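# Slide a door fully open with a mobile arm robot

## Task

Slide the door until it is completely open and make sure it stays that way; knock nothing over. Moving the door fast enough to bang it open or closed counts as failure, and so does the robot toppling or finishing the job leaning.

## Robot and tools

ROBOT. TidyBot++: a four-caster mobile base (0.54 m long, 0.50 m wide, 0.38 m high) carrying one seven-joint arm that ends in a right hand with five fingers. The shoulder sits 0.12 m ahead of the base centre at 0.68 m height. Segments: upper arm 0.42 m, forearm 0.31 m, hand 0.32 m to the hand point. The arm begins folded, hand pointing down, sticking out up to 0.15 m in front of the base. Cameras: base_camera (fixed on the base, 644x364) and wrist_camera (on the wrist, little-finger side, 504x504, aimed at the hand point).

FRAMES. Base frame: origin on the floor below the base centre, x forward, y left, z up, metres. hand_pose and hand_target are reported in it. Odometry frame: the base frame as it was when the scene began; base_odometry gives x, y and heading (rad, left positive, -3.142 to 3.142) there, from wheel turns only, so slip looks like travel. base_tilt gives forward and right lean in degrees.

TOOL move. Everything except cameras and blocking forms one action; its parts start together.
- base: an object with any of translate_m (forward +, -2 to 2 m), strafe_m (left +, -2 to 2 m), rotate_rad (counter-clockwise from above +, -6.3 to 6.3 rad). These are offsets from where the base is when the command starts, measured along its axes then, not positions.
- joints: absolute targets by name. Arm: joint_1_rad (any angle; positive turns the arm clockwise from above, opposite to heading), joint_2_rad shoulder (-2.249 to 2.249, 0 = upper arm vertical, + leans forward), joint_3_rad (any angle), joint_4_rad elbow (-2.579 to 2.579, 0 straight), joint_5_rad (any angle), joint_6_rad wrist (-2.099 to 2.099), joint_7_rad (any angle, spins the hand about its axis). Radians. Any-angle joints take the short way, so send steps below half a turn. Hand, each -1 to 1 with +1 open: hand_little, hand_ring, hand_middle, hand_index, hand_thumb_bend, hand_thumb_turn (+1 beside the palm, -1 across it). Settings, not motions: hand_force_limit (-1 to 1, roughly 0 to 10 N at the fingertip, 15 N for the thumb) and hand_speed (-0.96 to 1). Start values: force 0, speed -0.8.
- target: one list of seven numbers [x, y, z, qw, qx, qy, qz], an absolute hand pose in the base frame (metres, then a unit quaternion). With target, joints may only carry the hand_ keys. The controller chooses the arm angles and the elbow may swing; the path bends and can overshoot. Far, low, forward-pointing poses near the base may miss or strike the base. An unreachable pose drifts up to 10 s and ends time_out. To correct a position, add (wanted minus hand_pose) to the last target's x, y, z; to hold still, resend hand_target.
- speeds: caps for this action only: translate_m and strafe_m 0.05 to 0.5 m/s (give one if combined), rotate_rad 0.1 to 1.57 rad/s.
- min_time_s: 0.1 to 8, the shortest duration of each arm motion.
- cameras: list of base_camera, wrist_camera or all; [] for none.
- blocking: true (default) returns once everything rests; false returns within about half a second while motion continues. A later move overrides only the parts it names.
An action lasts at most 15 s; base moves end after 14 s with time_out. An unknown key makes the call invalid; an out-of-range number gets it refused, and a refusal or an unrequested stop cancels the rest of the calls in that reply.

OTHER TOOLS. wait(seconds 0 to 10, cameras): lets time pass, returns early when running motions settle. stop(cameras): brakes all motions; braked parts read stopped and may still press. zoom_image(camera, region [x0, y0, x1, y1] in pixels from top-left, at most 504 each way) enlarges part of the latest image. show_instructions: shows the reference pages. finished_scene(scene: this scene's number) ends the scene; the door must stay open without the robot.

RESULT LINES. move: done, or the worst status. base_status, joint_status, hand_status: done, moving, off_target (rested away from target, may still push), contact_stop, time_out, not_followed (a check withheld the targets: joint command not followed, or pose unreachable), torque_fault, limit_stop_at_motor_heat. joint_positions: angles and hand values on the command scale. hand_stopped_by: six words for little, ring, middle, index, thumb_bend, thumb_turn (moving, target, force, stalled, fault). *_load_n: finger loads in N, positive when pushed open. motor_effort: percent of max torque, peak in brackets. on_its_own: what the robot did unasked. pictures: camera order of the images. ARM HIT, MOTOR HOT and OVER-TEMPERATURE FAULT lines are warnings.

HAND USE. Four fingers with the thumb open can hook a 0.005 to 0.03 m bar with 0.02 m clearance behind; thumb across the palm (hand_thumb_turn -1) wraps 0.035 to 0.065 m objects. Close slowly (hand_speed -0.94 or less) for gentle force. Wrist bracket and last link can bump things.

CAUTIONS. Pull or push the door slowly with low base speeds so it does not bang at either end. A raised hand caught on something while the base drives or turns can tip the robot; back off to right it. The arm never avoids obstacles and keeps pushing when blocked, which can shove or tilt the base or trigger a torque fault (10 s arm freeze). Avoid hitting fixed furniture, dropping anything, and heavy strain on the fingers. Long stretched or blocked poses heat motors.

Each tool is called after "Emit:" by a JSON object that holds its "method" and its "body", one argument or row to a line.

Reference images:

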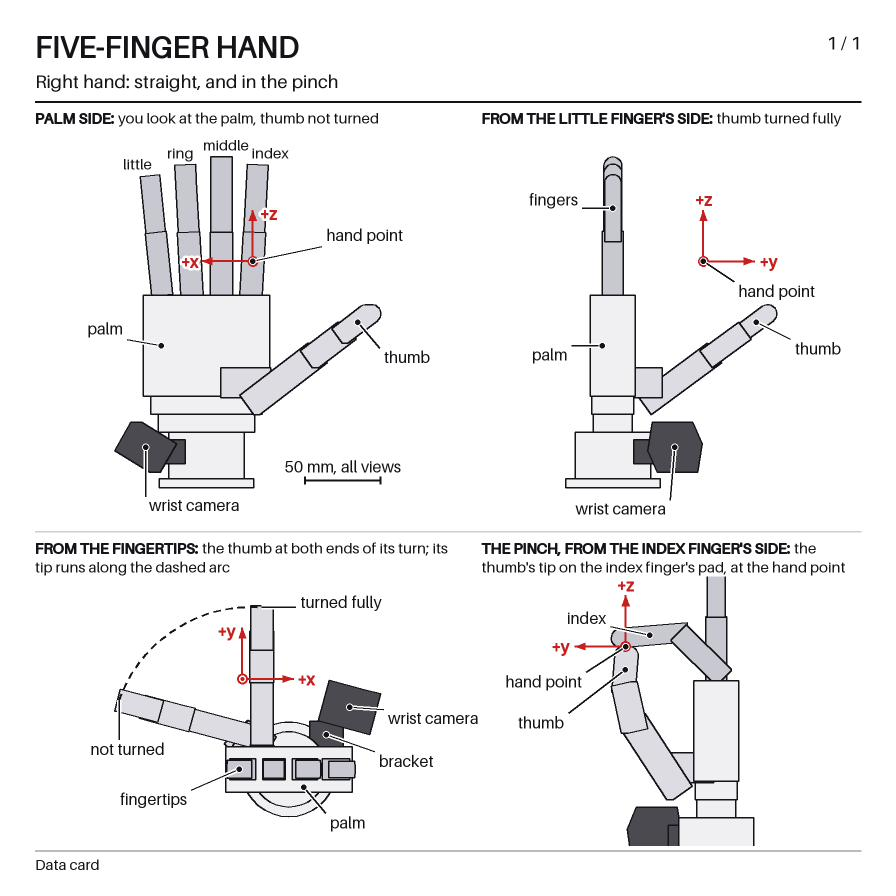

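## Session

Emit:
{"method": "move", "body": {
  "joints": {"joint_1_rad": 0, "joint_2_rad": -1.2, "joint_3_rad": 3.142, "joint_4_rad": -2.03, "joint_5_rad": 0, "joint_6_rad": -0.203, "joint_7_rad": -1.832},
  "min_time_s": 2,
  "cameras": ["all"]
}}

Scene clock: 3.43 s.
move: done
base_odometry: x=+0.000 y=+0.000 heading=+0.000
base_tilt: forward=-0.3 right=-0.2
base_status: not commanded
joint_positions: joint_1_rad=-0.017 joint_2_rad=-1.191 joint_3_rad=+3.118 joint_4_rad=-2.050 joint_5_rad=+0.028 joint_6_rad=-0.259 joint_7_rad=+4.407 hand_little=+1.000 hand_ring=+1.000 hand_middle=+1.000 hand_index=+1.000 hand_thumb_turn=+1.000 hand_thumb_bend=+1.000 hand_force_limit=+0.000 hand_speed=-0.800
joint_status: all done
hand_stopped_by: target,target,target,target,target,target
little_load_n: 0.0
ring_load_n: 0.0
middle_load_n: 0.0
index_load_n: 0.0
thumb_bend_load_n: 0.0
thumb_turn_load_n: 0.0
motor_effort: joint_1_rad=+2(3) joint_2_rad=+14(17) joint_3_rad=+1(3) joint_4_rad=+14(18) joint_5_rad=+0(1) joint_6_rad=+7(9) joint_7_rad=-1(2)
hand_pose: x=+0.2766 y=-0.0363 z=+1.1432 quat_wxyz=(+0.121, -0.527, +0.061, -0.839) (m; base frame)
hand_target: x=+0.2586 y=-0.0490 z=+1.1725 quat_wxyz=(+0.113, -0.490, +0.065, -0.862) (m; base frame)
hand_status: not commanded
pictures: base_camera, wrist_camera
camera_calibration:
wrist_camera: T_world_to_cam=[[0.0143612, -0.999277, -0.0352026, -0.00289948], [-0.0589596, 0.0342987, -0.997671, 1.16162], [0.998157, 0.0164033, -0.0584244, -0.0897267], [0, 0, 0, 1]] pos_world=[0.158092, -0.0412676, 1.15357]

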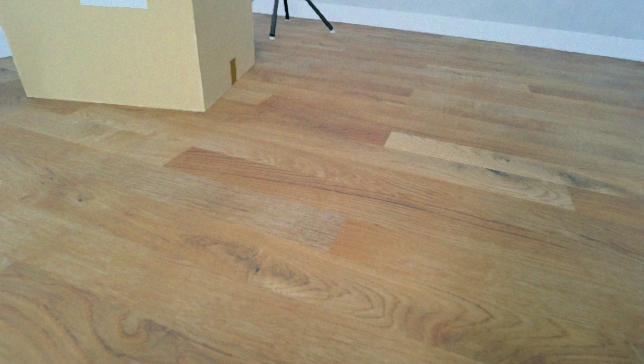

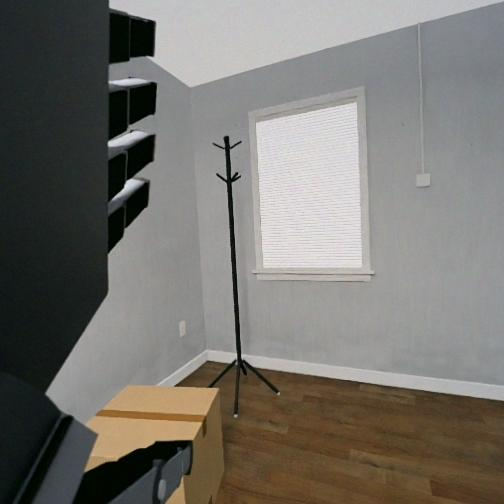

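Emit:
{"method": "move", "body": {
  "joints": {"joint_1_rad": 1.6},
  "cameras": ["wrist_camera"]
}}

Emit:
{"method": "move", "body": {
  "joints": {"joint_1_rad": 2.8},
  "cameras": ["wrist_camera"]
}}

Scene clock: 18.97 s.
move: done
base_odometry: x=+0.000 y=+0.000 heading=+0.000
base_tilt: forward=-0.3 right=-0.2
base_status: not commanded
joint_positions: joint_1_rad=+1.585 joint_2_rad=-1.191 joint_3_rad=+3.119 joint_4_rad=-2.050 joint_5_rad=+0.028 joint_6_rad=-0.259 joint_7_rad=+4.409 hand_little=+1.000 hand_ring=+1.000 hand_middle=+1.000 hand_index=+1.000 hand_thumb_turn=+1.000 hand_thumb_bend=+1.000 hand_force_limit=+0.000 hand_speed=-0.800
joint_status: all done
hand_stopped_by: target,target,target,target,target,target
little_load_n: 0.0
ring_load_n: -0.5
middle_load_n: 0.0
index_load_n: 0.0
thumb_bend_load_n: 0.0
thumb_turn_load_n: 0.0
motor_effort: joint_1_rad=+2(3) joint_2_rad=+14(15) joint_3_rad=+2(2) joint_4_rad=+14(14) joint_5_rad=+0(0) joint_6_rad=+8(8) joint_7_rad=-1(1)
hand_pose: x=+0.0774 y=-0.1563 z=+1.1433 quat_wxyz=(-0.519, -0.323, +0.420, -0.670) (m; base frame)
hand_target: x=+0.0659 y=-0.1381 z=+1.1725 quat_wxyz=(-0.540, -0.295, +0.396, -0.682) (m; base frame)
hand_status: not commanded
pictures: wrist_camera
camera_calibration:
wrist_camera: T_world_to_cam=[[-0.999276, 0.0180732, -0.0334784, 0.115528], [0.0344727, 0.0578381, -0.997731, 1.15061], [-0.0160959, -0.998162, -0.0584193, 0.0309557], [0, 0, 0, 1]] pos_world=[0.0762777, -0.0377382, 1.15367]

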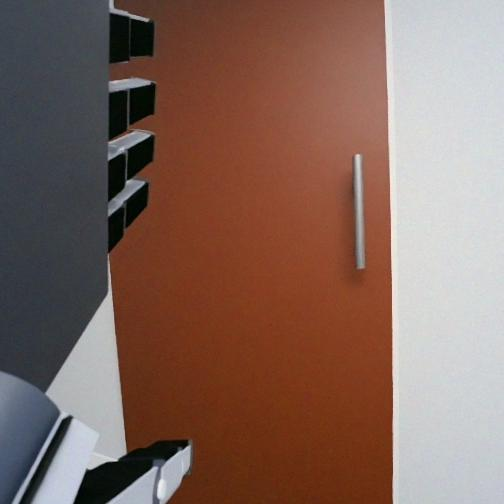

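Scene clock: 21.43 s.
move: done
base_odometry: x=+0.000 y=+0.000 heading=+0.000
base_tilt: forward=-0.3 right=-0.2
base_status: not commanded
joint_positions: joint_1_rad=+2.785 joint_2_rad=-1.191 joint_3_rad=+3.119 joint_4_rad=-2.050 joint_5_rad=+0.028 joint_6_rad=-0.259 joint_7_rad=+4.409 hand_little=+1.000 hand_ring=+1.000 hand_middle=+1.000 hand_index=+1.000 hand_thumb_turn=+1.000 hand_thumb_bend=+1.000 hand_force_limit=+0.000 hand_speed=-0.800
joint_status: all done
hand_stopped_by: target,target,target,target,target,target
little_load_n: 0.0
ring_load_n: 0.0
middle_load_n: 0.0
index_load_n: 0.0
thumb_bend_load_n: 0.0
thumb_turn_load_n: 0.0
motor_effort: joint_1_rad=+2(3) joint_2_rad=+14(15) joint_3_rad=+1(2) joint_4_rad=+14(14) joint_5_rad=+0(0) joint_6_rad=+8(8) joint_7_rad=-1(2)
hand_pose: x=-0.0418 y=-0.0178 z=+1.1433 quat_wxyz=(-0.807, -0.029, +0.529, -0.260) (m; base frame)
hand_target: x=-0.0290 y=-0.0006 z=+1.1725 quat_wxyz=(-0.830, -0.020, +0.493, -0.258) (m; base frame)
hand_status: not commanded
pictures: wrist_camera
camera_calibration:
wrist_camera: T_world_to_cam=[[-0.345144, 0.937947, -0.0336191, 0.0377714], [0.0664499, -0.0113096, -0.997726, 1.1468], [-0.936194, -0.346593, -0.058423, 0.140508], [0, 0, 0, 1]] pos_world=[0.0683749, 0.0262416, 1.15367]

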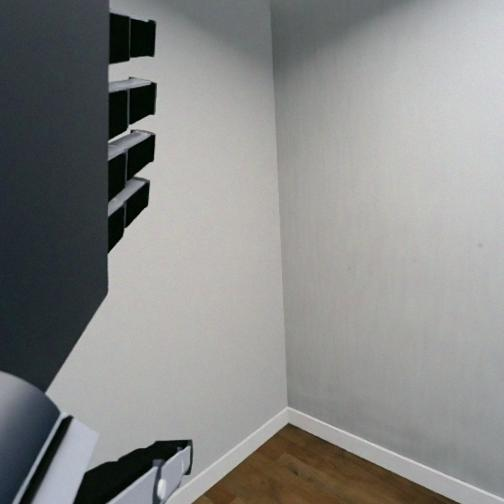

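Emit:
{"method": "move", "body": {
  "base": {"rotate_rad": -2.08},
  "speeds": {"rotate_rad": 1.0},
  "joints": {"joint_1_rad": 0},
  "cameras": ["all"]
}}

Scene clock: 29.57 s.
move: done
base_odometry: x=+0.000 y=+0.000 heading=-2.079
base_tilt: forward=-0.3 right=-0.2
base_status: done
joint_positions: joint_1_rad=+0.015 joint_2_rad=-1.191 joint_3_rad=+3.121 joint_4_rad=-2.050 joint_5_rad=+0.028 joint_6_rad=-0.258 joint_7_rad=+4.409 hand_little=+1.000 hand_ring=+1.000 hand_middle=+1.000 hand_index=+1.000 hand_thumb_turn=+1.000 hand_thumb_bend=+1.000 hand_force_limit=+0.000 hand_speed=-0.800
joint_status: all done
hand_stopped_by: target,target,target,target,target,target
little_load_n: 0.0
ring_load_n: -0.5
middle_load_n: 0.0
index_load_n: 0.0
thumb_bend_load_n: 0.0
thumb_turn_load_n: 0.0
motor_effort: joint_1_rad=+2(3) joint_2_rad=+14(15) joint_3_rad=+2(2) joint_4_rad=+14(15) joint_5_rad=+0(0) joint_6_rad=+8(8) joint_7_rad=+0(1)
hand_pose: x=+0.2752 y=-0.0428 z=+1.1435 quat_wxyz=(+0.107, -0.525, +0.070, -0.841) (m; base frame)
hand_target: x=+0.2586 y=-0.0490 z=+1.1725 quat_wxyz=(+0.113, -0.490, +0.065, -0.862) (m; base frame)
hand_status: not commanded
pictures: base_camera, wrist_camera
camera_calibration:
wrist_camera: T_world_to_cam=[[-0.0189818, -0.999181, -0.0357441, 0.000430301], [-0.0570759, 0.0367752, -0.997692, 1.16166], [0.998189, -0.0168978, -0.0577272, -0.0904903], [0, 0, 0, 1]] pos_world=[0.156637, -0.0438193, 1.15377]

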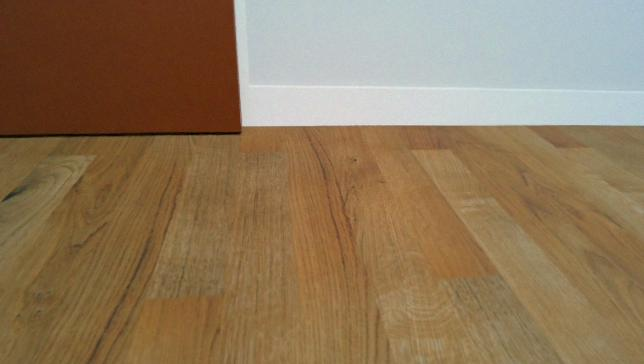

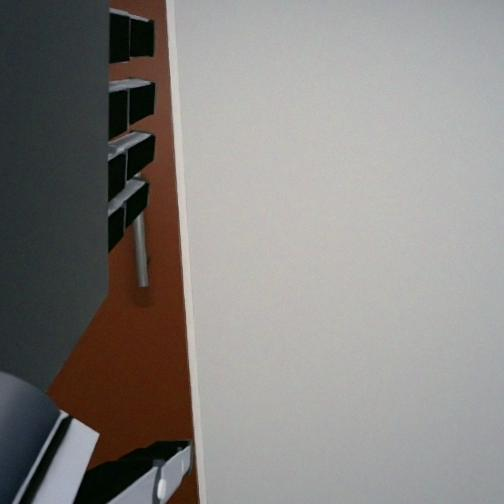

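Emit:
{"method": "move", "body": {
  "base": {"rotate_rad": 0.11, "strafe_m": -0.046},
  "joints": {"joint_1_rad": 0, "joint_2_rad": -0.082, "joint_3_rad": 3.142, "joint_4_rad": -1.337, "joint_5_rad": 0, "joint_6_rad": -0.316, "joint_7_rad": 1.571, "hand_little": 0.5, "hand_ring": 0.5, "hand_middle": 0.5, "hand_index": 0.5},
  "min_time_s": 2.5,
  "cameras": ["all"]
}}

Emit:
{"method": "move", "body": {
  "base": {"translate_m": 0.12},
  "speeds": {"translate_m": 0.2},
  "cameras": ["all"]
}}

Scene clock: 49.73 s.
move: done
base_odometry: x=-0.040 y=+0.022 heading=-1.969
base_tilt: forward=-0.3 right=-0.2
base_status: done
joint_positions: joint_1_rad=+0.004 joint_2_rad=-0.088 joint_3_rad=+3.128 joint_4_rad=-1.366 joint_5_rad=+0.028 joint_6_rad=-0.273 joint_7_rad=+1.615 hand_little=+0.500 hand_ring=+0.500 hand_middle=+0.500 hand_index=+0.500 hand_thumb_turn=+1.000 hand_thumb_bend=+1.000 hand_force_limit=+0.000 hand_speed=-0.800
joint_status: all done
hand_stopped_by: target,target,target,target,target,target
little_load_n: 0.0
ring_load_n: 0.0
middle_load_n: 0.0
index_load_n: 0.0
thumb_bend_load_n: -0.5
thumb_turn_load_n: 0.0
motor_effort: joint_1_rad=+2(4) joint_2_rad=-14(17) joint_3_rad=+1(3) joint_4_rad=+17(18) joint_5_rad=+0(2) joint_6_rad=+8(9) joint_7_rad=-1(2)
hand_pose: x=+0.7042 y=+0.0674 z=+1.2244 quat_wxyz=(+0.714, -0.026, +0.699, -0.025) (m; base frame)
hand_target: x=+0.7055 y=+0.0613 z=+1.2296 quat_wxyz=(+0.707, +0.000, +0.707, +0.000) (m; base frame)
hand_status: not commanded
pictures: base_camera, wrist_camera
camera_calibration:
wrist_camera: T_world_to_cam=[[-0.0235342, 0.953519, -0.300413, 0.317201], [-0.506004, 0.247802, 0.826169, -0.668442], [0.86221, 0.171454, 0.476652, -1.08343], [0, 0, 0, 1]] pos_world=[0.60338, 0.0489428, 1.16396]

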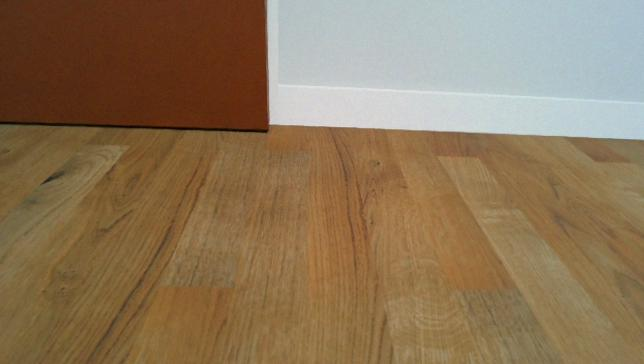

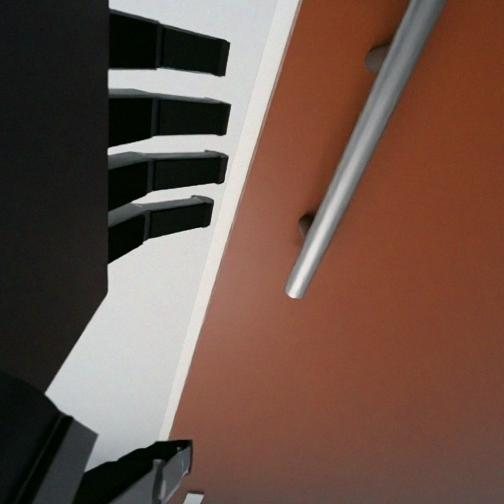

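Scene clock: 51.10 s.
move: done
base_odometry: x=-0.087 y=-0.088 heading=-1.969
base_tilt: forward=-0.3 right=-0.2
base_status: done
joint_positions: joint_1_rad=+0.004 joint_2_rad=-0.085 joint_3_rad=+3.128 joint_4_rad=-1.364 joint_5_rad=+0.028 joint_6_rad=-0.274 joint_7_rad=+1.613 hand_little=+0.500 hand_ring=+0.500 hand_middle=+0.500 hand_index=+0.500 hand_thumb_turn=+1.000 hand_thumb_bend=+1.000 hand_force_limit=+0.000 hand_speed=-0.800
joint_status: not commanded
hand_stopped_by: target,target,target,target,target,target
little_load_n: 0.0
ring_load_n: 0.0
middle_load_n: 0.0
index_load_n: 0.0
thumb_bend_load_n: 0.0
thumb_turn_load_n: 0.0
motor_effort: joint_1_rad=+2(2) joint_2_rad=-14(17) joint_3_rad=+1(1) joint_4_rad=+17(18) joint_5_rad=+0(0) joint_6_rad=+8(9) joint_7_rad=-2(2)
hand_pose: x=+0.7057 y=+0.0673 z=+1.2238 quat_wxyz=(+0.713, -0.025, +0.700, -0.024) (m; base frame)
hand_target: x=+0.7055 y=+0.0613 z=+1.2296 quat_wxyz=(+0.707, +0.000, +0.707, +0.000) (m; base frame)
hand_status: not commanded
pictures: base_camera, wrist_camera
camera_calibration:
wrist_camera: T_world_to_cam=[[-0.0241199, 0.954168, -0.298299, 0.314947], [-0.504539, 0.245979, 0.827608, -0.669798], [0.863052, 0.170465, 0.475481, -1.0835], [0, 0, 0, 1]] pos_world=[0.604779, 0.0489439, 1.16346]

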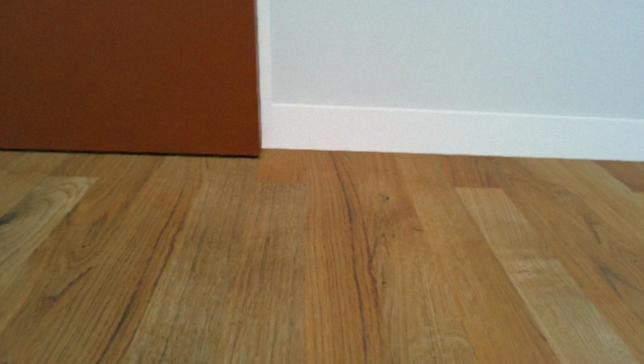

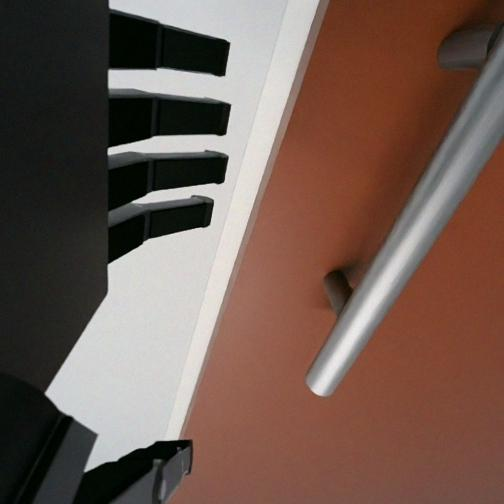

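Emit:
{"method": "move", "body": {
  "base": {"translate_m": 0.046, "rotate_rad": 0.02},
  "speeds": {"translate_m": 0.1}
}}

Emit:
{"method": "move", "body": {
  "base": {"strafe_m": 0.09},
  "speeds": {"strafe_m": 0.1},
  "cameras": ["all"]
}}

Scene clock: 59.20 s.
move: done
base_odometry: x=-0.105 y=-0.131 heading=-1.948
base_tilt: forward=-0.3 right=-0.2
base_status: done
joint_positions: joint_1_rad=+0.003 joint_2_rad=-0.083 joint_3_rad=+3.130 joint_4_rad=-1.363 joint_5_rad=+0.028 joint_6_rad=-0.274 joint_7_rad=+1.613 hand_little=+0.500 hand_ring=+0.500 hand_middle=+0.500 hand_index=+0.500 hand_thumb_turn=+1.000 hand_thumb_bend=+1.000 hand_force_limit=+0.000 hand_speed=-0.800
joint_status: not commanded
hand_stopped_by: target,target,target,target,target,target
little_load_n: 0.0
ring_load_n: 0.0
middle_load_n: 0.0
index_load_n: 0.0
thumb_bend_load_n: 0.0
thumb_turn_load_n: 0.0
motor_effort: joint_1_rad=+2(4) joint_2_rad=-14(17) joint_3_rad=+1(3) joint_4_rad=+17(18) joint_5_rad=+0(0) joint_6_rad=+8(9) joint_7_rad=-1(1)
hand_pose: x=+0.7065 y=+0.0665 z=+1.2234 quat_wxyz=(+0.713, -0.025, +0.701, -0.025) (m; base frame)
hand_target: x=+0.7055 y=+0.0613 z=+1.2296 quat_wxyz=(+0.707, +0.000, +0.707, +0.000) (m; base frame)
hand_status: not commanded
pictures: none

Scene clock: 60.67 s.
move: done
base_odometry: x=-0.021 y=-0.164 heading=-1.949
base_tilt: forward=-0.3 right=-0.2
base_status: done
joint_positions: joint_1_rad=+0.003 joint_2_rad=-0.083 joint_3_rad=+3.131 joint_4_rad=-1.363 joint_5_rad=+0.028 joint_6_rad=-0.274 joint_7_rad=+1.613 hand_little=+0.500 hand_ring=+0.500 hand_middle=+0.500 hand_index=+0.500 hand_thumb_turn=+1.000 hand_thumb_bend=+1.000 hand_force_limit=+0.000 hand_speed=-0.800
joint_status: not commanded
hand_stopped_by: target,target,target,target,target,target
little_load_n: 0.0
ring_load_n: 0.0
middle_load_n: 0.0
index_load_n: 0.0
thumb_bend_load_n: 0.0
thumb_turn_load_n: 0.0
motor_effort: joint_1_rad=+2(3) joint_2_rad=-14(15) joint_3_rad=+1(3) joint_4_rad=+17(17) joint_5_rad=+0(0) joint_6_rad=+8(8) joint_7_rad=-1(2)
hand_pose: x=+0.7066 y=+0.0660 z=+1.2234 quat_wxyz=(+0.713, -0.024, +0.701, -0.025) (m; base frame)
hand_target: x=+0.7055 y=+0.0613 z=+1.2296 quat_wxyz=(+0.707, +0.000, +0.707, +0.000) (m; base frame)
hand_status: not commanded
pictures: base_camera, wrist_camera
camera_calibration:
wrist_camera: T_world_to_cam=[[-0.0225189, 0.954368, -0.297783, 0.314345], [-0.503085, 0.246581, 0.828313, -0.670606], [0.863943, 0.168463, 0.474576, -1.08326], [0, 0, 0, 1]] pos_world=[0.605581, 0.0478475, 1.16317]

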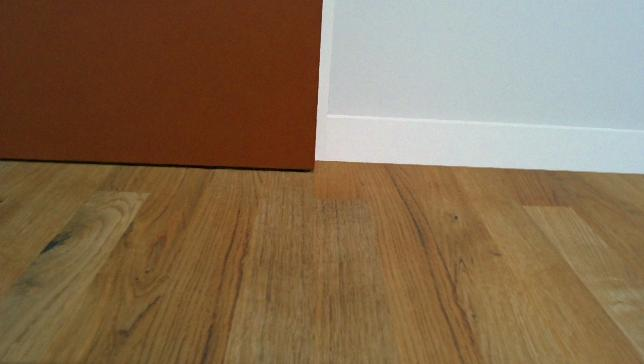

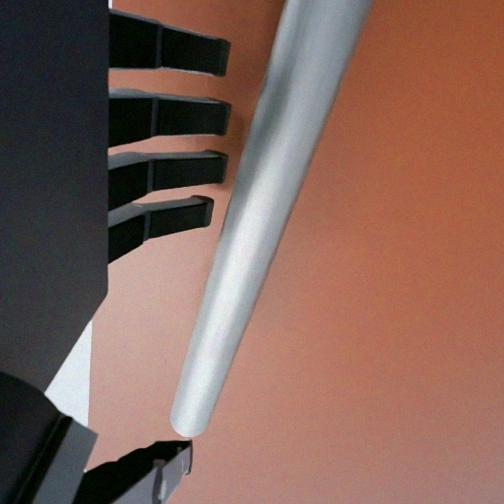

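Emit:
{"method": "move", "body": {
  "base": {"strafe_m": 0.036},
  "speeds": {"strafe_m": 0.06},
  "cameras": ["wrist_camera"]
}}

Scene clock: 65.53 s.
move: done
base_odometry: x=+0.012 y=-0.178 heading=-1.949
base_tilt: forward=-0.3 right=-0.2
base_status: done
joint_positions: joint_1_rad=+0.006 joint_2_rad=-0.083 joint_3_rad=+3.141 joint_4_rad=-1.363 joint_5_rad=+0.028 joint_6_rad=-0.274 joint_7_rad=+1.611 hand_little=+0.500 hand_ring=+0.500 hand_middle=+0.500 hand_index=+0.500 hand_thumb_turn=+1.000 hand_thumb_bend=+1.000 hand_force_limit=+0.000 hand_speed=-0.800
joint_status: not commanded
hand_stopped_by: target,target,target,target,target,target
little_load_n: 0.0
ring_load_n: 0.0
middle_load_n: 0.0
index_load_n: 0.5
thumb_bend_load_n: 0.0
thumb_turn_load_n: 0.0
motor_effort: joint_1_rad=+1(3) joint_2_rad=-15(16) joint_3_rad=+0(4) joint_4_rad=+17(18) joint_5_rad=+0(1) joint_6_rad=+8(9) joint_7_rad=-1(1)
hand_pose: x=+0.7075 y=+0.0582 z=+1.2235 quat_wxyz=(+0.713, -0.019, +0.701, -0.028) (m; base frame)
hand_target: x=+0.7055 y=+0.0613 z=+1.2296 quat_wxyz=(+0.707, +0.000, +0.707, +0.000) (m; base frame)
hand_status: not commanded
pictures: wrist_camera
camera_calibration:
wrist_camera: T_world_to_cam=[[-0.010774, 0.955356, -0.29526, 0.310285], [-0.499997, 0.250566, 0.828987, -0.671655], [0.86596, 0.15656, 0.474975, -1.08398], [0, 0, 0, 1]] pos_world=[0.6062, 0.0415687, 1.16327]

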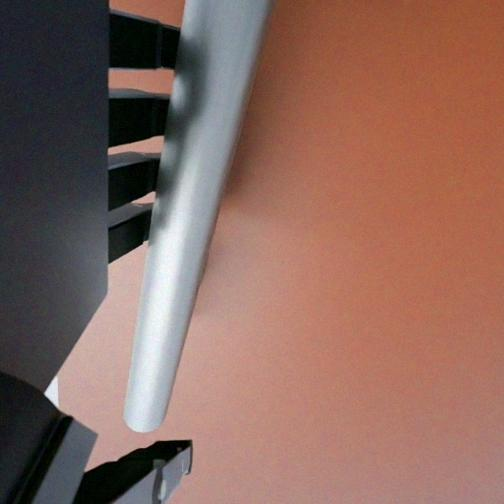

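Emit:
{"method": "move", "body": {
  "base": {"translate_m": 0.022},
  "speeds": {"translate_m": 0.05},
  "joints": {"hand_little": 0.25, "hand_ring": 0.25, "hand_middle": 0.25, "hand_index": 0.25, "hand_force_limit": -0.5, "hand_speed": -0.8}
}}

Emit:
{"method": "move", "body": {
  "joints": {"hand_little": -0.4, "hand_ring": -0.4, "hand_middle": -0.4, "hand_index": -0.4},
  "cameras": ["wrist_camera"]
}}

Scene clock: 70.70 s.
move: done
base_odometry: x=+0.004 y=-0.198 heading=-1.948
base_tilt: forward=-0.2 right=-0.2
base_status: done
joint_positions: joint_1_rad=+0.006 joint_2_rad=-0.083 joint_3_rad=+3.141 joint_4_rad=-1.362 joint_5_rad=+0.028 joint_6_rad=-0.275 joint_7_rad=+1.611 hand_little=+0.250 hand_ring=+0.250 hand_middle=+0.250 hand_index=+0.250 hand_thumb_turn=+1.000 hand_thumb_bend=+1.000 hand_force_limit=-0.500 hand_speed=-0.800
joint_status: all done
hand_stopped_by: target,target,target,target,target,target
little_load_n: 0.0
ring_load_n: 0.0
middle_load_n: 0.0
index_load_n: 0.0
thumb_bend_load_n: 0.0
thumb_turn_load_n: -0.5
motor_effort: joint_1_rad=+2(2) joint_2_rad=-14(17) joint_3_rad=+1(2) joint_4_rad=+17(18) joint_5_rad=+0(1) joint_6_rad=+8(9) joint_7_rad=-1(1)
hand_pose: x=+0.7076 y=+0.0582 z=+1.2235 quat_wxyz=(+0.712, -0.019, +0.701, -0.028) (m; base frame)
hand_target: x=+0.7055 y=+0.0613 z=+1.2296 quat_wxyz=(+0.707, +0.000, +0.707, +0.000) (m; base frame)
hand_status: not commanded
pictures: none

Scene clock: 72.17 s.
move: off_target
base_odometry: x=+0.004 y=-0.198 heading=-1.948
base_tilt: forward=-0.2 right=-0.2
base_status: not commanded
joint_positions: joint_1_rad=+0.006 joint_2_rad=-0.078 joint_3_rad=+3.144 joint_4_rad=-1.358 joint_5_rad=+0.028 joint_6_rad=-0.275 joint_7_rad=+1.609 hand_little=-0.303 hand_ring=-0.303 hand_middle=-0.339 hand_index=-0.247 hand_thumb_turn=+1.000 hand_thumb_bend=+1.000 hand_force_limit=-0.500 hand_speed=-0.800
joint_status: hand_little off_target (ended at -0.303, target -0.400); hand_ring off_target (ended at -0.303, target -0.400); hand_middle off_target (ended at -0.339, target -0.400); hand_index off_target (ended at -0.247, target -0.400)
hand_stopped_by: force,force,force,force,target,target
little_load_n: 0.0
ring_load_n: 0.0
middle_load_n: 2.0
index_load_n: 0.0
thumb_bend_load_n: 0.0
thumb_turn_load_n: 0.0
motor_effort: joint_1_rad=+1(2) joint_2_rad=-17(19) joint_3_rad=+0(3) joint_4_rad=+17(18) joint_5_rad=+0(1) joint_6_rad=+7(8) joint_7_rad=+0(1)
hand_pose: x=+0.7100 y=+0.0556 z=+1.2232 quat_wxyz=(+0.712, -0.017, +0.701, -0.029) (m; base frame)
hand_target: x=+0.7055 y=+0.0613 z=+1.2296 quat_wxyz=(+0.707, +0.000, +0.707, +0.000) (m; base frame)
hand_status: not commanded
pictures: wrist_camera
camera_calibration:
wrist_camera: T_world_to_cam=[[-0.00733655, 0.955999, -0.293279, 0.307831], [-0.497737, 0.250882, 0.830251, -0.672673], [0.867297, 0.152067, 0.473995, -1.08505], [0, 0, 0, 1]] pos_world=[0.608506, 0.0394763, 1.16308]

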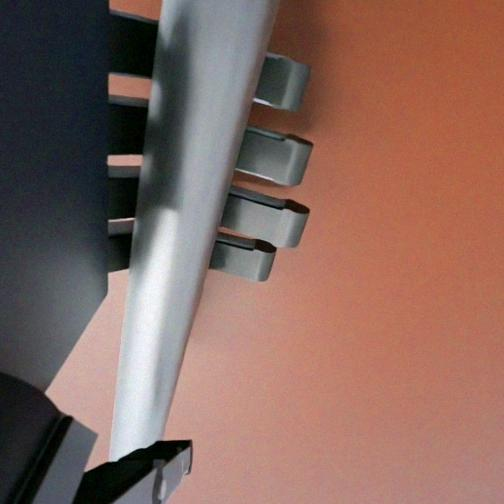

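Emit:
{"method": "move", "body": {
  "base": {"strafe_m": 0.9},
  "speeds": {"strafe_m": 0.12},
  "cameras": ["all"]
}}

Scene clock: 83.80 s.
move: done
base_odometry: x=+0.841 y=-0.530 heading=-1.948
base_tilt: forward=-0.3 right=-0.2
base_status: done
joint_positions: joint_1_rad=+0.068 joint_2_rad=-0.064 joint_3_rad=+3.223 joint_4_rad=-1.330 joint_5_rad=+0.028 joint_6_rad=-0.295 joint_7_rad=+1.602 hand_little=-0.303 hand_ring=-0.303 hand_middle=-0.339 hand_index=-0.247 hand_thumb_turn=+1.000 hand_thumb_bend=+1.000 hand_force_limit=-0.500 hand_speed=-0.800
joint_status: not commanded
hand_stopped_by: force,force,force,force,target,target
little_load_n: 0.0
ring_load_n: 0.0
middle_load_n: 0.0
index_load_n: 0.0
thumb_bend_load_n: 0.0
thumb_turn_load_n: -0.5
motor_effort: joint_1_rad=-6(22) joint_2_rad=-14(25) joint_3_rad=-7(25) joint_4_rad=+19(21) joint_5_rad=-2(6) joint_6_rad=+11(12) joint_7_rad=-1(1)
hand_pose: x=+0.7173 y=-0.0315 z=+1.2268 quat_wxyz=(+0.707, +0.037, +0.703, -0.074) (m; base frame)
hand_target: x=+0.7055 y=+0.0613 z=+1.2296 quat_wxyz=(+0.707, +0.000, +0.707, +0.000) (m; base frame)
hand_status: not commanded
pictures: base_camera, wrist_camera
camera_calibration:
wrist_camera: T_world_to_cam=[[0.125756, 0.951456, -0.280922, 0.281499], [-0.454446, 0.306962, 0.836214, -0.686657], [0.881853, 0.022505, 0.470988, -1.09076], [0, 0, 0, 1]] pos_world=[0.614441, -0.0325088, 1.16701]

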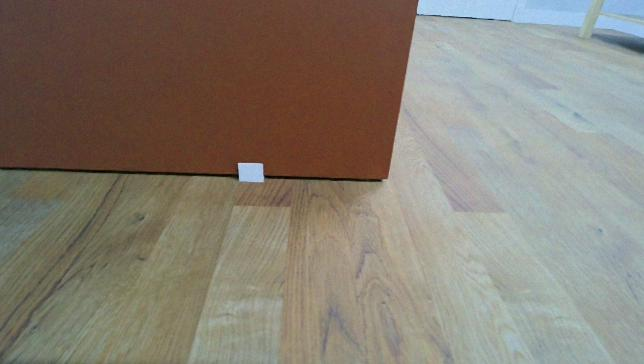

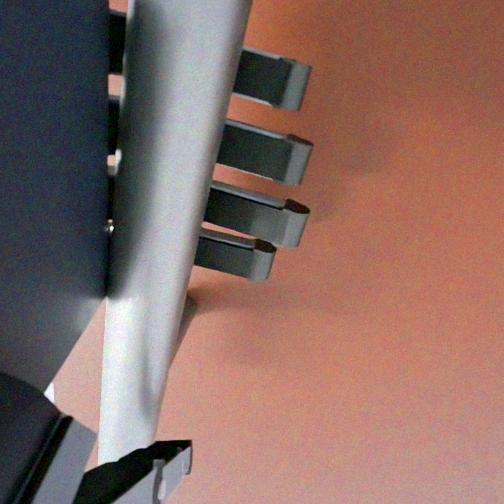

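Same as scene 2.

Emit:
{"method": "move", "body": {
  "base": {"strafe_m": 0.18},
  "speeds": {"strafe_m": 0.1}
}}

Emit:
{"method": "move", "body": {
  "base": {"strafe_m": 0.1},
  "speeds": {"strafe_m": 0.05},
  "cameras": ["base_camera"]
}}

Scene clock: 90.27 s.
move: done
base_odometry: x=+1.008 y=-0.596 heading=-1.947
base_tilt: forward=-0.3 right=-0.2
base_status: done
joint_positions: joint_1_rad=+0.074 joint_2_rad=-0.064 joint_3_rad=+3.230 joint_4_rad=-1.326 joint_5_rad=+0.028 joint_6_rad=-0.298 joint_7_rad=+1.595 hand_little=-0.303 hand_ring=-0.303 hand_middle=-0.339 hand_index=-0.247 hand_thumb_turn=+1.000 hand_thumb_bend=+1.000 hand_force_limit=-0.500 hand_speed=-0.800
joint_status: not commanded
hand_stopped_by: force,force,force,force,target,target
little_load_n: 0.0
ring_load_n: 0.0
middle_load_n: 0.5
index_load_n: 0.0
thumb_bend_load_n: 0.0
thumb_turn_load_n: 0.0
motor_effort: joint_1_rad=-7(21) joint_2_rad=-14(24) joint_3_rad=-9(24) joint_4_rad=+20(21) joint_5_rad=-2(4) joint_6_rad=+11(12) joint_7_rad=+0(3)
hand_pose: x=+0.7165 y=-0.0399 z=+1.2287 quat_wxyz=(+0.707, +0.044, +0.702, -0.077) (m; base frame)
hand_target: x=+0.7055 y=+0.0613 z=+1.2296 quat_wxyz=(+0.707, +0.000, +0.707, +0.000) (m; base frame)
hand_status: not commanded
pictures: none

Scene clock: 92.73 s.
move: done
base_odometry: x=+1.101 y=-0.633 heading=-1.948
base_tilt: forward=-0.3 right=-0.2
base_status: done
joint_positions: joint_1_rad=+0.123 joint_2_rad=-0.052 joint_3_rad=+3.272 joint_4_rad=-1.319 joint_5_rad=+0.028 joint_6_rad=-0.290 joint_7_rad=+1.593 hand_little=-0.303 hand_ring=-0.303 hand_middle=-0.339 hand_index=-0.247 hand_thumb_turn=+1.000 hand_thumb_bend=+1.000 hand_force_limit=-0.500 hand_speed=-0.800
joint_status: not commanded
hand_stopped_by: force,force,force,force,target,target
little_load_n: 0.0
ring_load_n: 0.0
middle_load_n: 4.0
index_load_n: 0.5
thumb_bend_load_n: 0.0
thumb_turn_load_n: -0.5
motor_effort: joint_1_rad=-18(21) joint_2_rad=-22(24) joint_3_rad=-20(24) joint_4_rad=+12(20) joint_5_rad=-4(5) joint_6_rad=+1(11) joint_7_rad=+2(3)
hand_pose: x=+0.7163 y=-0.0960 z=+1.2283 quat_wxyz=(+0.704, +0.077, +0.698, -0.108) (m; base frame)
hand_target: x=+0.7055 y=+0.0613 z=+1.2296 quat_wxyz=(+0.707, +0.000, +0.707, +0.000) (m; base frame)
hand_status: not commanded
pictures: base_camera

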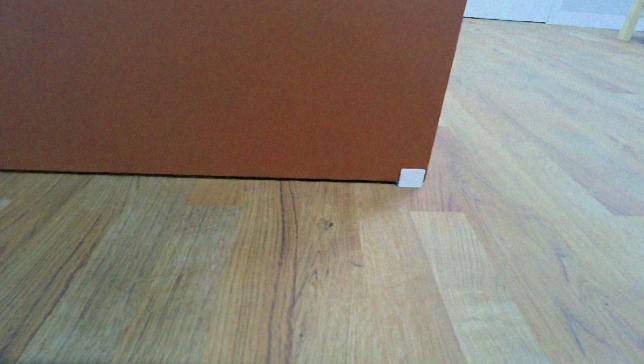

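At the stop (same picture as before). Release.

Emit:
{"method": "move", "body": {
  "base": {"strafe_m": -0.14},
  "speeds": {"strafe_m": 0.12}
}}

Emit:
{"method": "move", "body": {
  "base": {"translate_m": -0.01},
  "joints": {"hand_little": 0.25, "hand_ring": 0.25, "hand_middle": 0.25, "hand_index": 0.25}
}}

Emit:
{"method": "move", "body": {
  "base": {"strafe_m": -0.06},
  "speeds": {"strafe_m": 0.08},
  "cameras": ["all"]
}}

Scene clock: 99.07 s.
move: done
base_odometry: x=+0.971 y=-0.582 heading=-1.947
base_tilt: forward=-0.3 right=-0.2
base_status: done
joint_positions: joint_1_rad=+0.013 joint_2_rad=-0.070 joint_3_rad=+3.161 joint_4_rad=-1.325 joint_5_rad=+0.028 joint_6_rad=-0.303 joint_7_rad=+1.593 hand_little=-0.303 hand_ring=-0.303 hand_middle=-0.339 hand_index=-0.247 hand_thumb_turn=+1.000 hand_thumb_bend=+1.000 hand_force_limit=-0.500 hand_speed=-0.800
joint_status: not commanded
hand_stopped_by: force,force,force,force,target,target
little_load_n: 0.0
ring_load_n: 0.0
middle_load_n: 0.0
index_load_n: 0.0
thumb_bend_load_n: 0.0
thumb_turn_load_n: 0.0
motor_effort: joint_1_rad=+2(18) joint_2_rad=-15(22) joint_3_rad=+1(21) joint_4_rad=+17(20) joint_5_rad=+0(4) joint_6_rad=+8(11) joint_7_rad=-1(2)
hand_pose: x=+0.7125 y=+0.0404 z=+1.2312 quat_wxyz=(+0.711, -0.002, +0.703, -0.031) (m; base frame)
hand_target: x=+0.7055 y=+0.0613 z=+1.2296 quat_wxyz=(+0.707, +0.000, +0.707, +0.000) (m; base frame)
hand_status: not commanded
pictures: none

Scene clock: 100.60 s.
move: done
base_odometry: x=+0.974 y=-0.572 heading=-1.947
base_tilt: forward=-0.3 right=-0.2
base_status: done
joint_positions: joint_1_rad=+0.011 joint_2_rad=-0.071 joint_3_rad=+3.159 joint_4_rad=-1.325 joint_5_rad=+0.028 joint_6_rad=-0.304 joint_7_rad=+1.593 hand_little=+0.250 hand_ring=+0.250 hand_middle=+0.250 hand_index=+0.250 hand_thumb_turn=+1.000 hand_thumb_bend=+1.000 hand_force_limit=-0.500 hand_speed=-0.800
joint_status: all done
hand_stopped_by: target,target,target,target,target,target
little_load_n: 0.0
ring_load_n: 0.0
middle_load_n: 0.0
index_load_n: 0.0
thumb_bend_load_n: 0.0
thumb_turn_load_n: 0.0
motor_effort: joint_1_rad=+2(2) joint_2_rad=-15(19) joint_3_rad=+1(4) joint_4_rad=+17(19) joint_5_rad=+0(1) joint_6_rad=+8(10) joint_7_rad=-1(1)
hand_pose: x=+0.7119 y=+0.0430 z=+1.2314 quat_wxyz=(+0.711, -0.004, +0.703, -0.030) (m; base frame)
hand_target: x=+0.7055 y=+0.0613 z=+1.2296 quat_wxyz=(+0.707, +0.000, +0.707, +0.000) (m; base frame)
hand_status: not commanded
pictures: none

Scene clock: 101.90 s.
move: done
base_odometry: x=+0.918 y=-0.550 heading=-1.947
base_tilt: forward=-0.3 right=-0.2
base_status: done
joint_positions: joint_1_rad=+0.008 joint_2_rad=-0.071 joint_3_rad=+3.155 joint_4_rad=-1.325 joint_5_rad=+0.028 joint_6_rad=-0.304 joint_7_rad=+1.593 hand_little=+0.250 hand_ring=+0.250 hand_middle=+0.250 hand_index=+0.250 hand_thumb_turn=+1.000 hand_thumb_bend=+1.000 hand_force_limit=-0.500 hand_speed=-0.800
joint_status: not commanded
hand_stopped_by: target,target,target,target,target,target
little_load_n: 0.0
ring_load_n: 0.0
middle_load_n: 0.5
index_load_n: 0.0
thumb_bend_load_n: 0.0
thumb_turn_load_n: 0.0
motor_effort: joint_1_rad=+2(3) joint_2_rad=-15(16) joint_3_rad=+1(2) joint_4_rad=+17(18) joint_5_rad=+0(0) joint_6_rad=+8(9) joint_7_rad=-1(1)
hand_pose: x=+0.7115 y=+0.0469 z=+1.2314 quat_wxyz=(+0.711, -0.006, +0.702, -0.028) (m; base frame)
hand_target: x=+0.7055 y=+0.0613 z=+1.2296 quat_wxyz=(+0.707, +0.000, +0.707, +0.000) (m; base frame)
hand_status: not commanded
pictures: base_camera, wrist_camera
camera_calibration:
wrist_camera: T_world_to_cam=[[0.00481459, 0.960903, -0.276842, 0.289492], [-0.492705, 0.243189, 0.835525, -0.68616], [0.870183, 0.132379, 0.474612, -1.09091], [0, 0, 0, 1]] pos_world=[0.609826, 0.033106, 1.17121]

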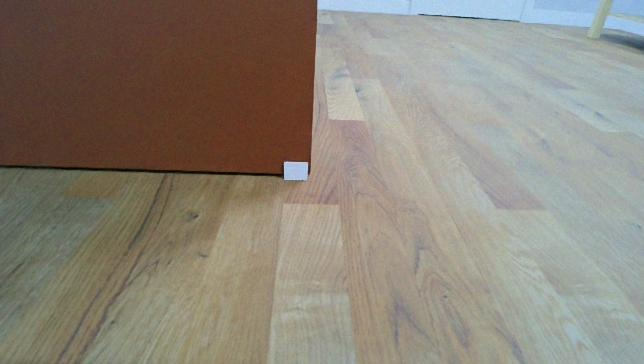

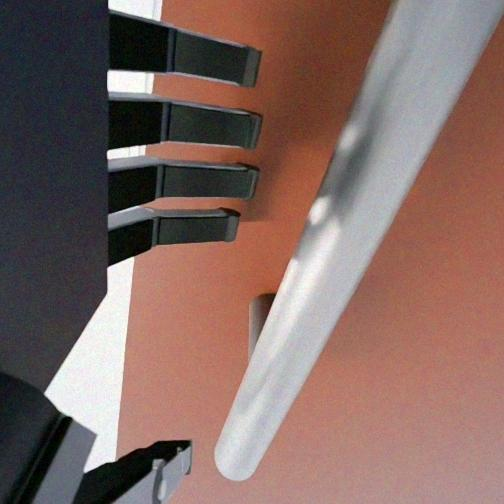

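Emit:
{"method": "move", "body": {
  "base": {"translate_m": -0.15},
  "speeds": {"translate_m": 0.3},
  "cameras": ["base_camera"]
}}

Emit:
{"method": "finished_scene", "body": {
  "scene": 3
}}

Scene clock: 105.90 s.
move: done
base_odometry: x=+0.973 y=-0.411 heading=-1.947
base_tilt: forward=-0.3 right=-0.2
base_status: done
joint_positions: joint_1_rad=+0.008 joint_2_rad=-0.085 joint_3_rad=+3.155 joint_4_rad=-1.325 joint_5_rad=+0.028 joint_6_rad=-0.304 joint_7_rad=+1.593 hand_little=+0.250 hand_ring=+0.250 hand_middle=+0.250 hand_index=+0.250 hand_thumb_turn=+1.000 hand_thumb_bend=+1.000 hand_force_limit=-0.500 hand_speed=-0.800
joint_status: not commanded
hand_stopped_by: target,target,target,target,target,target
little_load_n: 0.0
ring_load_n: 0.0
middle_load_n: 0.0
index_load_n: 0.0
thumb_bend_load_n: 0.0
thumb_turn_load_n: 0.0
motor_effort: joint_1_rad=+2(2) joint_2_rad=-14(20) joint_3_rad=+1(1) joint_4_rad=+17(19) joint_5_rad=+0(0) joint_6_rad=+8(9) joint_7_rad=-1(2)
hand_pose: x=+0.7035 y=+0.0470 z=+1.2399 quat_wxyz=(+0.716, -0.006, +0.697, -0.028) (m; base frame)
hand_target: x=+0.7055 y=+0.0613 z=+1.2296 quat_wxyz=(+0.707, +0.000, +0.707, +0.000) (m; base frame)
hand_status: not commanded
pictures: base_camera

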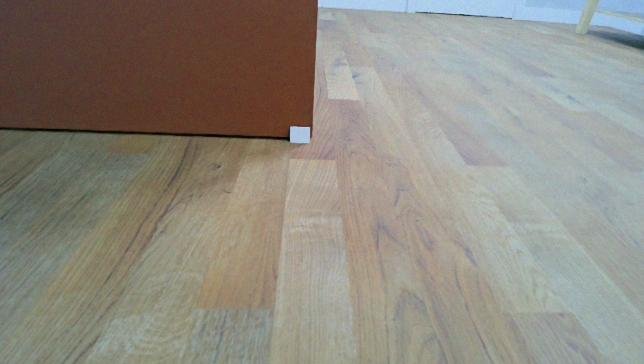

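The scene is finished: the task was done.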